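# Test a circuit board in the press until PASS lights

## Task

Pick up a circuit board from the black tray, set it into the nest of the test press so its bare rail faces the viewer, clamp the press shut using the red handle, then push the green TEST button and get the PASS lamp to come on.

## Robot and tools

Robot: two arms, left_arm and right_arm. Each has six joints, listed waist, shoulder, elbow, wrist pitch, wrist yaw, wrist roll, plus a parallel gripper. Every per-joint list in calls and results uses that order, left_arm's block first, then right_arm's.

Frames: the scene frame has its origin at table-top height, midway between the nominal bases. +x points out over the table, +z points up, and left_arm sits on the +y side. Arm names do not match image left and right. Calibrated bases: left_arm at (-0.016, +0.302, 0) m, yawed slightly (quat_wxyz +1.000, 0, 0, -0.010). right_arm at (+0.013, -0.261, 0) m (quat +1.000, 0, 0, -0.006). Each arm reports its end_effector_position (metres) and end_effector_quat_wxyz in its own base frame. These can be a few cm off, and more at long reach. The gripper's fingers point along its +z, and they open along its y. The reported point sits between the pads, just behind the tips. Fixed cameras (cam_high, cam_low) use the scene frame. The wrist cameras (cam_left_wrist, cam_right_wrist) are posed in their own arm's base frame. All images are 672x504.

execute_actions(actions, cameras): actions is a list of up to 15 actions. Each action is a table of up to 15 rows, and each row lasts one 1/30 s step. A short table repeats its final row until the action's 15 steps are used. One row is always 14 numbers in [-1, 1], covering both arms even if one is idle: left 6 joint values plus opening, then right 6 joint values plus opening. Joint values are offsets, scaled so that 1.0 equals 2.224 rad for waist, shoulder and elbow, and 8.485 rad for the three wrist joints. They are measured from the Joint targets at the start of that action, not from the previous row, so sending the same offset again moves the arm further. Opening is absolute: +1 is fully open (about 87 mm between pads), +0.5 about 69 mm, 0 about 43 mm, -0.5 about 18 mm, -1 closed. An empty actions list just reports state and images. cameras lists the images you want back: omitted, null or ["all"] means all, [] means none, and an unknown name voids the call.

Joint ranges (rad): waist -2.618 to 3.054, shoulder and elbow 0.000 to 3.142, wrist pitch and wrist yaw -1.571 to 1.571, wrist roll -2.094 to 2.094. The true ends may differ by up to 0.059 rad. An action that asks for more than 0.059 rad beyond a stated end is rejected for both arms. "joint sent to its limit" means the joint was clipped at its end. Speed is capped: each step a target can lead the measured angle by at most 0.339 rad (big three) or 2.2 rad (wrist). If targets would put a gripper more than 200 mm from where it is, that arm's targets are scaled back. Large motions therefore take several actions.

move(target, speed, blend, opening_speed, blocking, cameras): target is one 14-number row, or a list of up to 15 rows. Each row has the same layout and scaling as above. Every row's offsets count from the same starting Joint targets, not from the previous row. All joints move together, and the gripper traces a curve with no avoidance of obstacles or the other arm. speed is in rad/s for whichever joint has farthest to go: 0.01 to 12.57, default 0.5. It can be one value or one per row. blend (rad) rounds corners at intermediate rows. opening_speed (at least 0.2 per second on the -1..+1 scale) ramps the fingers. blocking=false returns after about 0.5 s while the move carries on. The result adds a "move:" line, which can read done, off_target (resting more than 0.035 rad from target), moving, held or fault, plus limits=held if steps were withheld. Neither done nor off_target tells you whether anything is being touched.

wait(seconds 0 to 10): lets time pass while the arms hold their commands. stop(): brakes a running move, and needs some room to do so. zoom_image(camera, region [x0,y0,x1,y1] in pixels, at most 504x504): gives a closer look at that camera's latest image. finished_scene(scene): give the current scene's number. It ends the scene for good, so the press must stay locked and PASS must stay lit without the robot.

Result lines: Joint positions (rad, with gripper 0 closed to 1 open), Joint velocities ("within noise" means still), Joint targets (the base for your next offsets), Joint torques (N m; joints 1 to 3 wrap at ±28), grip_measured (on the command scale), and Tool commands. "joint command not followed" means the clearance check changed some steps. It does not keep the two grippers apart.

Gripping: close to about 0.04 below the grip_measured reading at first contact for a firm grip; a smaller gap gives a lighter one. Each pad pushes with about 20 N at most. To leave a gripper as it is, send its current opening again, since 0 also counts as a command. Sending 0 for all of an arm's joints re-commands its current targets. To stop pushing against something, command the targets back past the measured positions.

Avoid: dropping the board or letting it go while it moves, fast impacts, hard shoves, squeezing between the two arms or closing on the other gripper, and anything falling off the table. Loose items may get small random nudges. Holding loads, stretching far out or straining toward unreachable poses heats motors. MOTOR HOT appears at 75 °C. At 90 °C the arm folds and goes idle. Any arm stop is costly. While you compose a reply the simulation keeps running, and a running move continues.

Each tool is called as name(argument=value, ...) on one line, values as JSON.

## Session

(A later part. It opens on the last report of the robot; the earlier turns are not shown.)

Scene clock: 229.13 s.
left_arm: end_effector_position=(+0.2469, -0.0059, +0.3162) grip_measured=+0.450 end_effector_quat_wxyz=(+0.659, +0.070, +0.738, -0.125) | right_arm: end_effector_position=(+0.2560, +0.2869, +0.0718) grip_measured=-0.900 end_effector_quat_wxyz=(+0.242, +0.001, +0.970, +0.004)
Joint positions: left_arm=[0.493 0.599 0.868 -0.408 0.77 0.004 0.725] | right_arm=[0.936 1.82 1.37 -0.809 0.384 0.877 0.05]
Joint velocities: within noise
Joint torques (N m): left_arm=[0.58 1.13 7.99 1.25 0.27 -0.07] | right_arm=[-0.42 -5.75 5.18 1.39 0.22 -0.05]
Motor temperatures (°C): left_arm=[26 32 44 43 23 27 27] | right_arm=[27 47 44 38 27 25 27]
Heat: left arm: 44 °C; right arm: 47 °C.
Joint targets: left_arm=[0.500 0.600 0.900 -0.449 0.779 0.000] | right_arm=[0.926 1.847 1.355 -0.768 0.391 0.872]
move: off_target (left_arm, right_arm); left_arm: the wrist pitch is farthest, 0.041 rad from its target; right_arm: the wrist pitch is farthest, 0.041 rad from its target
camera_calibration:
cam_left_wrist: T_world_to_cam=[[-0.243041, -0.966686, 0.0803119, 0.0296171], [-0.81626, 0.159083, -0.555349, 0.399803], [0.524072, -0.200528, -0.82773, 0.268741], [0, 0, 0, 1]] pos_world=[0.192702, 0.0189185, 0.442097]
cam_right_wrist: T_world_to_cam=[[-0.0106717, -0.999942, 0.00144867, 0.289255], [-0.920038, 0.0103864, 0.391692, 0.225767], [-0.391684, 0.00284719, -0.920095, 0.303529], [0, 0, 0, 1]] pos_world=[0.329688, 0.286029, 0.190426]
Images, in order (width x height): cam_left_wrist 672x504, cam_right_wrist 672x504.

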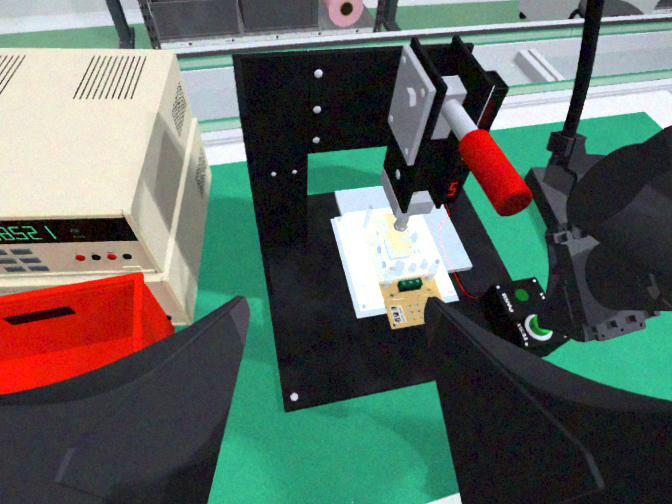

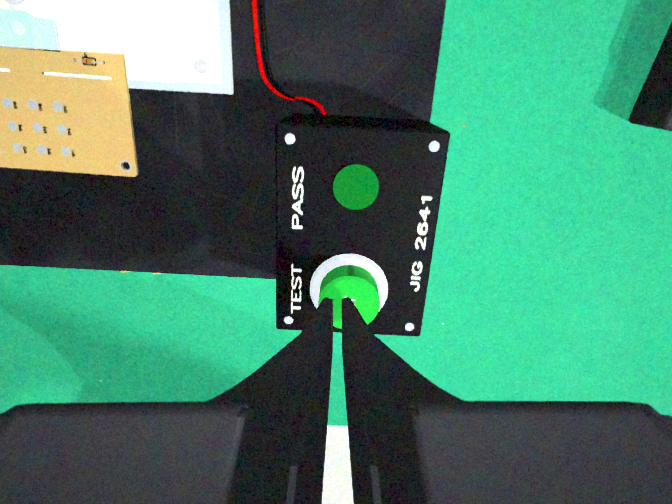

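move(target=[0,0,0,0,0,0, 0.4496, -0.003,0.0045,-0.0140,0.0040,0.0,0, -0.9], speed=0.05, cameras=["cam_left_wrist","cam_right_wrist"])

zoom_image(camera="cam_right_wrist", region=[250, 80, 450, 350])

Scene clock: 230.80 s.
left_arm: end_effector_position=(+0.2469, -0.0059, +0.3162) grip_measured=+0.450 end_effector_quat_wxyz=(+0.659, +0.070, +0.738, -0.125) | right_arm: end_effector_position=(+0.2596, +0.2891, +0.0699) grip_measured=-0.900 end_effector_quat_wxyz=(+0.251, +0.002, +0.968, +0.007)
Joint positions: left_arm=[0.493 0.599 0.868 -0.408 0.77 0.004 0.725] | right_arm=[0.936 1.822 1.359 -0.778 0.393 0.874 0.05]
Joint velocities: within noise
Joint torques (N m): left_arm=[0.61 1.06 8.06 1.22 0.28 -0.04] | right_arm=[-1.02 -5.19 3.28 1.5 0.14 -0.01]
Motor temperatures (°C): left_arm=[26 32 44 43 23 27 27] | right_arm=[27 47 44 38 27 25 27]
Heat: left arm: 44 °C; right arm: 47 °C.
Joint targets: left_arm=[0.500 0.600 0.900 -0.449 0.779 0.000] | right_arm=[0.919 1.857 1.324 -0.734 0.392 0.872]
move: off_target (left_arm, right_arm); left_arm: the wrist pitch is farthest, 0.041 rad from its target; right_arm: the wrist pitch is farthest, 0.044 rad from its target
camera_calibration:
cam_left_wrist: T_world_to_cam=[[-0.243041, -0.966686, 0.0803119, 0.0296171], [-0.81626, 0.159083, -0.555349, 0.399803], [0.524072, -0.200528, -0.82773, 0.268741], [0, 0, 0, 1]] pos_world=[0.192702, 0.0189185, 0.442097]
cam_right_wrist: T_world_to_cam=[[-0.0108057, -0.99992, -0.00652343, 0.29204], [-0.926796, 0.00756576, 0.375489, 0.23352], [-0.37541, 0.0101033, -0.926804, 0.297392], [0, 0, 0, 1]] pos_world=[0.331225, 0.287245, 0.189844]
Images, in order (width x height): cam_left_wrist 672x504, cam_right_wrist 672x504.

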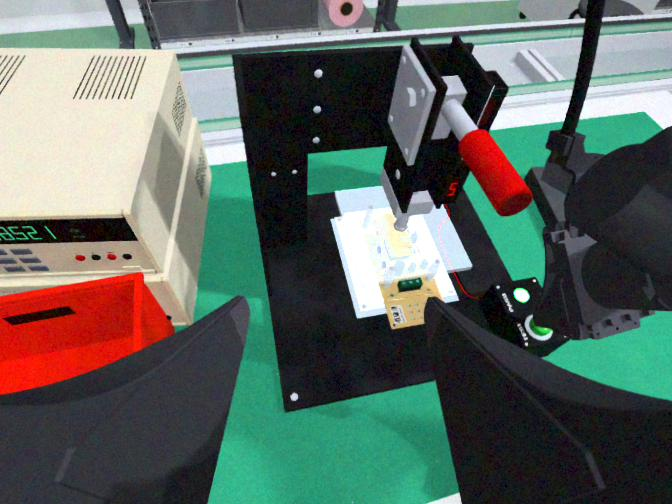

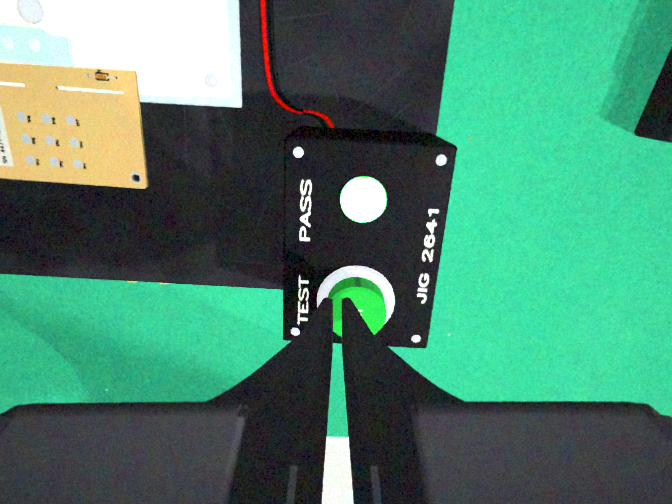

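Scaled by 1.867 from the camera's 672x504 image, which has a finer 960x720 frame.

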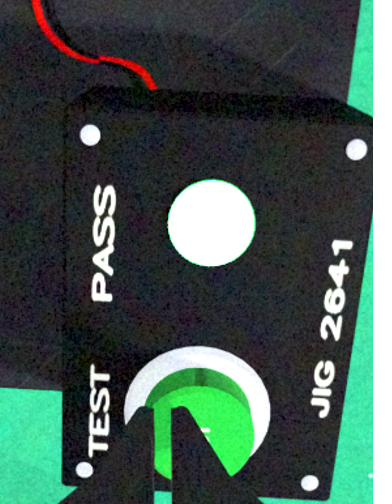

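move(target=[0,0,0,0,0,0, 0.4496, 0.004,-0.055,0.09,-0.02,0.0,0, -0.9], speed=0.3, cameras=["cam_left_wrist","cam_right_wrist"])

Scene clock: 232.50 s.
left_arm: end_effector_position=(+0.2469, -0.0059, +0.3162) grip_measured=+0.450 end_effector_quat_wxyz=(+0.659, +0.070, +0.738, -0.125) | right_arm: end_effector_position=(+0.2683, +0.2977, +0.1264) grip_measured=-0.900 end_effector_quat_wxyz=(+0.276, +0.012, +0.960, +0.040)
Joint positions: left_arm=[0.493 0.599 0.868 -0.408 0.77 0.004 0.725] | right_arm=[0.932 1.765 1.493 -0.882 0.394 0.874 0.05]
Joint velocities: within noise
Joint torques (N m): left_arm=[0.72 1.11 7.92 1.27 0.28 -0.03] | right_arm=[0.01 -10.06 9.59 0.89 0.13 -0.02]
Motor temperatures (°C): left_arm=[26 32 44 43 23 27 27] | right_arm=[27 47 44 38 27 25 27]
Heat: left arm: 44 °C; right arm: 47 °C.
Joint targets: left_arm=[0.500 0.600 0.900 -0.449 0.779 0.000] | right_arm=[0.928 1.735 1.524 -0.903 0.392 0.872]
move: off_target (left_arm); left_arm: the wrist pitch is farthest, 0.041 rad from its target
camera_calibration:
cam_left_wrist: T_world_to_cam=[[-0.243041, -0.966686, 0.0803119, 0.0296171], [-0.81626, 0.159083, -0.555349, 0.399803], [0.524072, -0.200528, -0.82773, 0.268741], [0, 0, 0, 1]] pos_world=[0.192702, 0.0189185, 0.442097]
cam_right_wrist: T_world_to_cam=[[-0.0133697, -0.996991, -0.0763561, 0.309724], [-0.944956, -0.0123691, 0.326964, 0.237259], [-0.326925, 0.0765245, -0.941947, 0.322071], [0, 0, 0, 1]] pos_world=[0.333633, 0.287081, 0.249448]
Images, in order (width x height): cam_left_wrist 672x504, cam_right_wrist 672x504.

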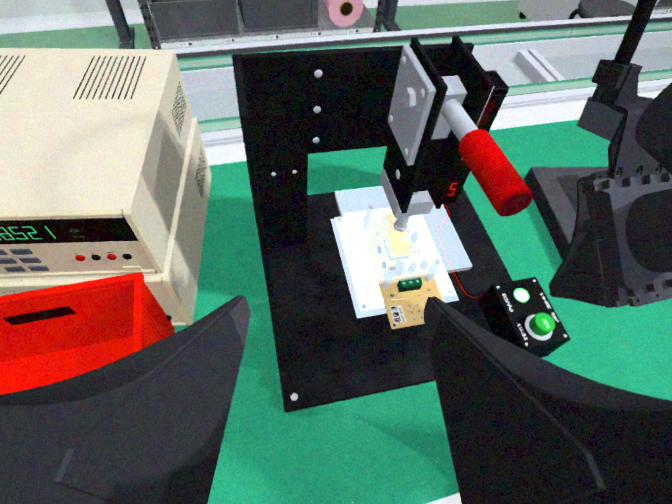

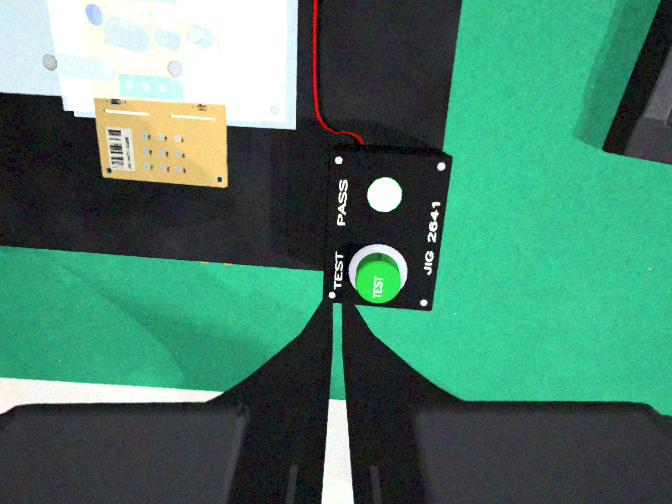

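PASS lamp stays lit after release.

finished_scene(scene=1)

The scene is finished: the task was done.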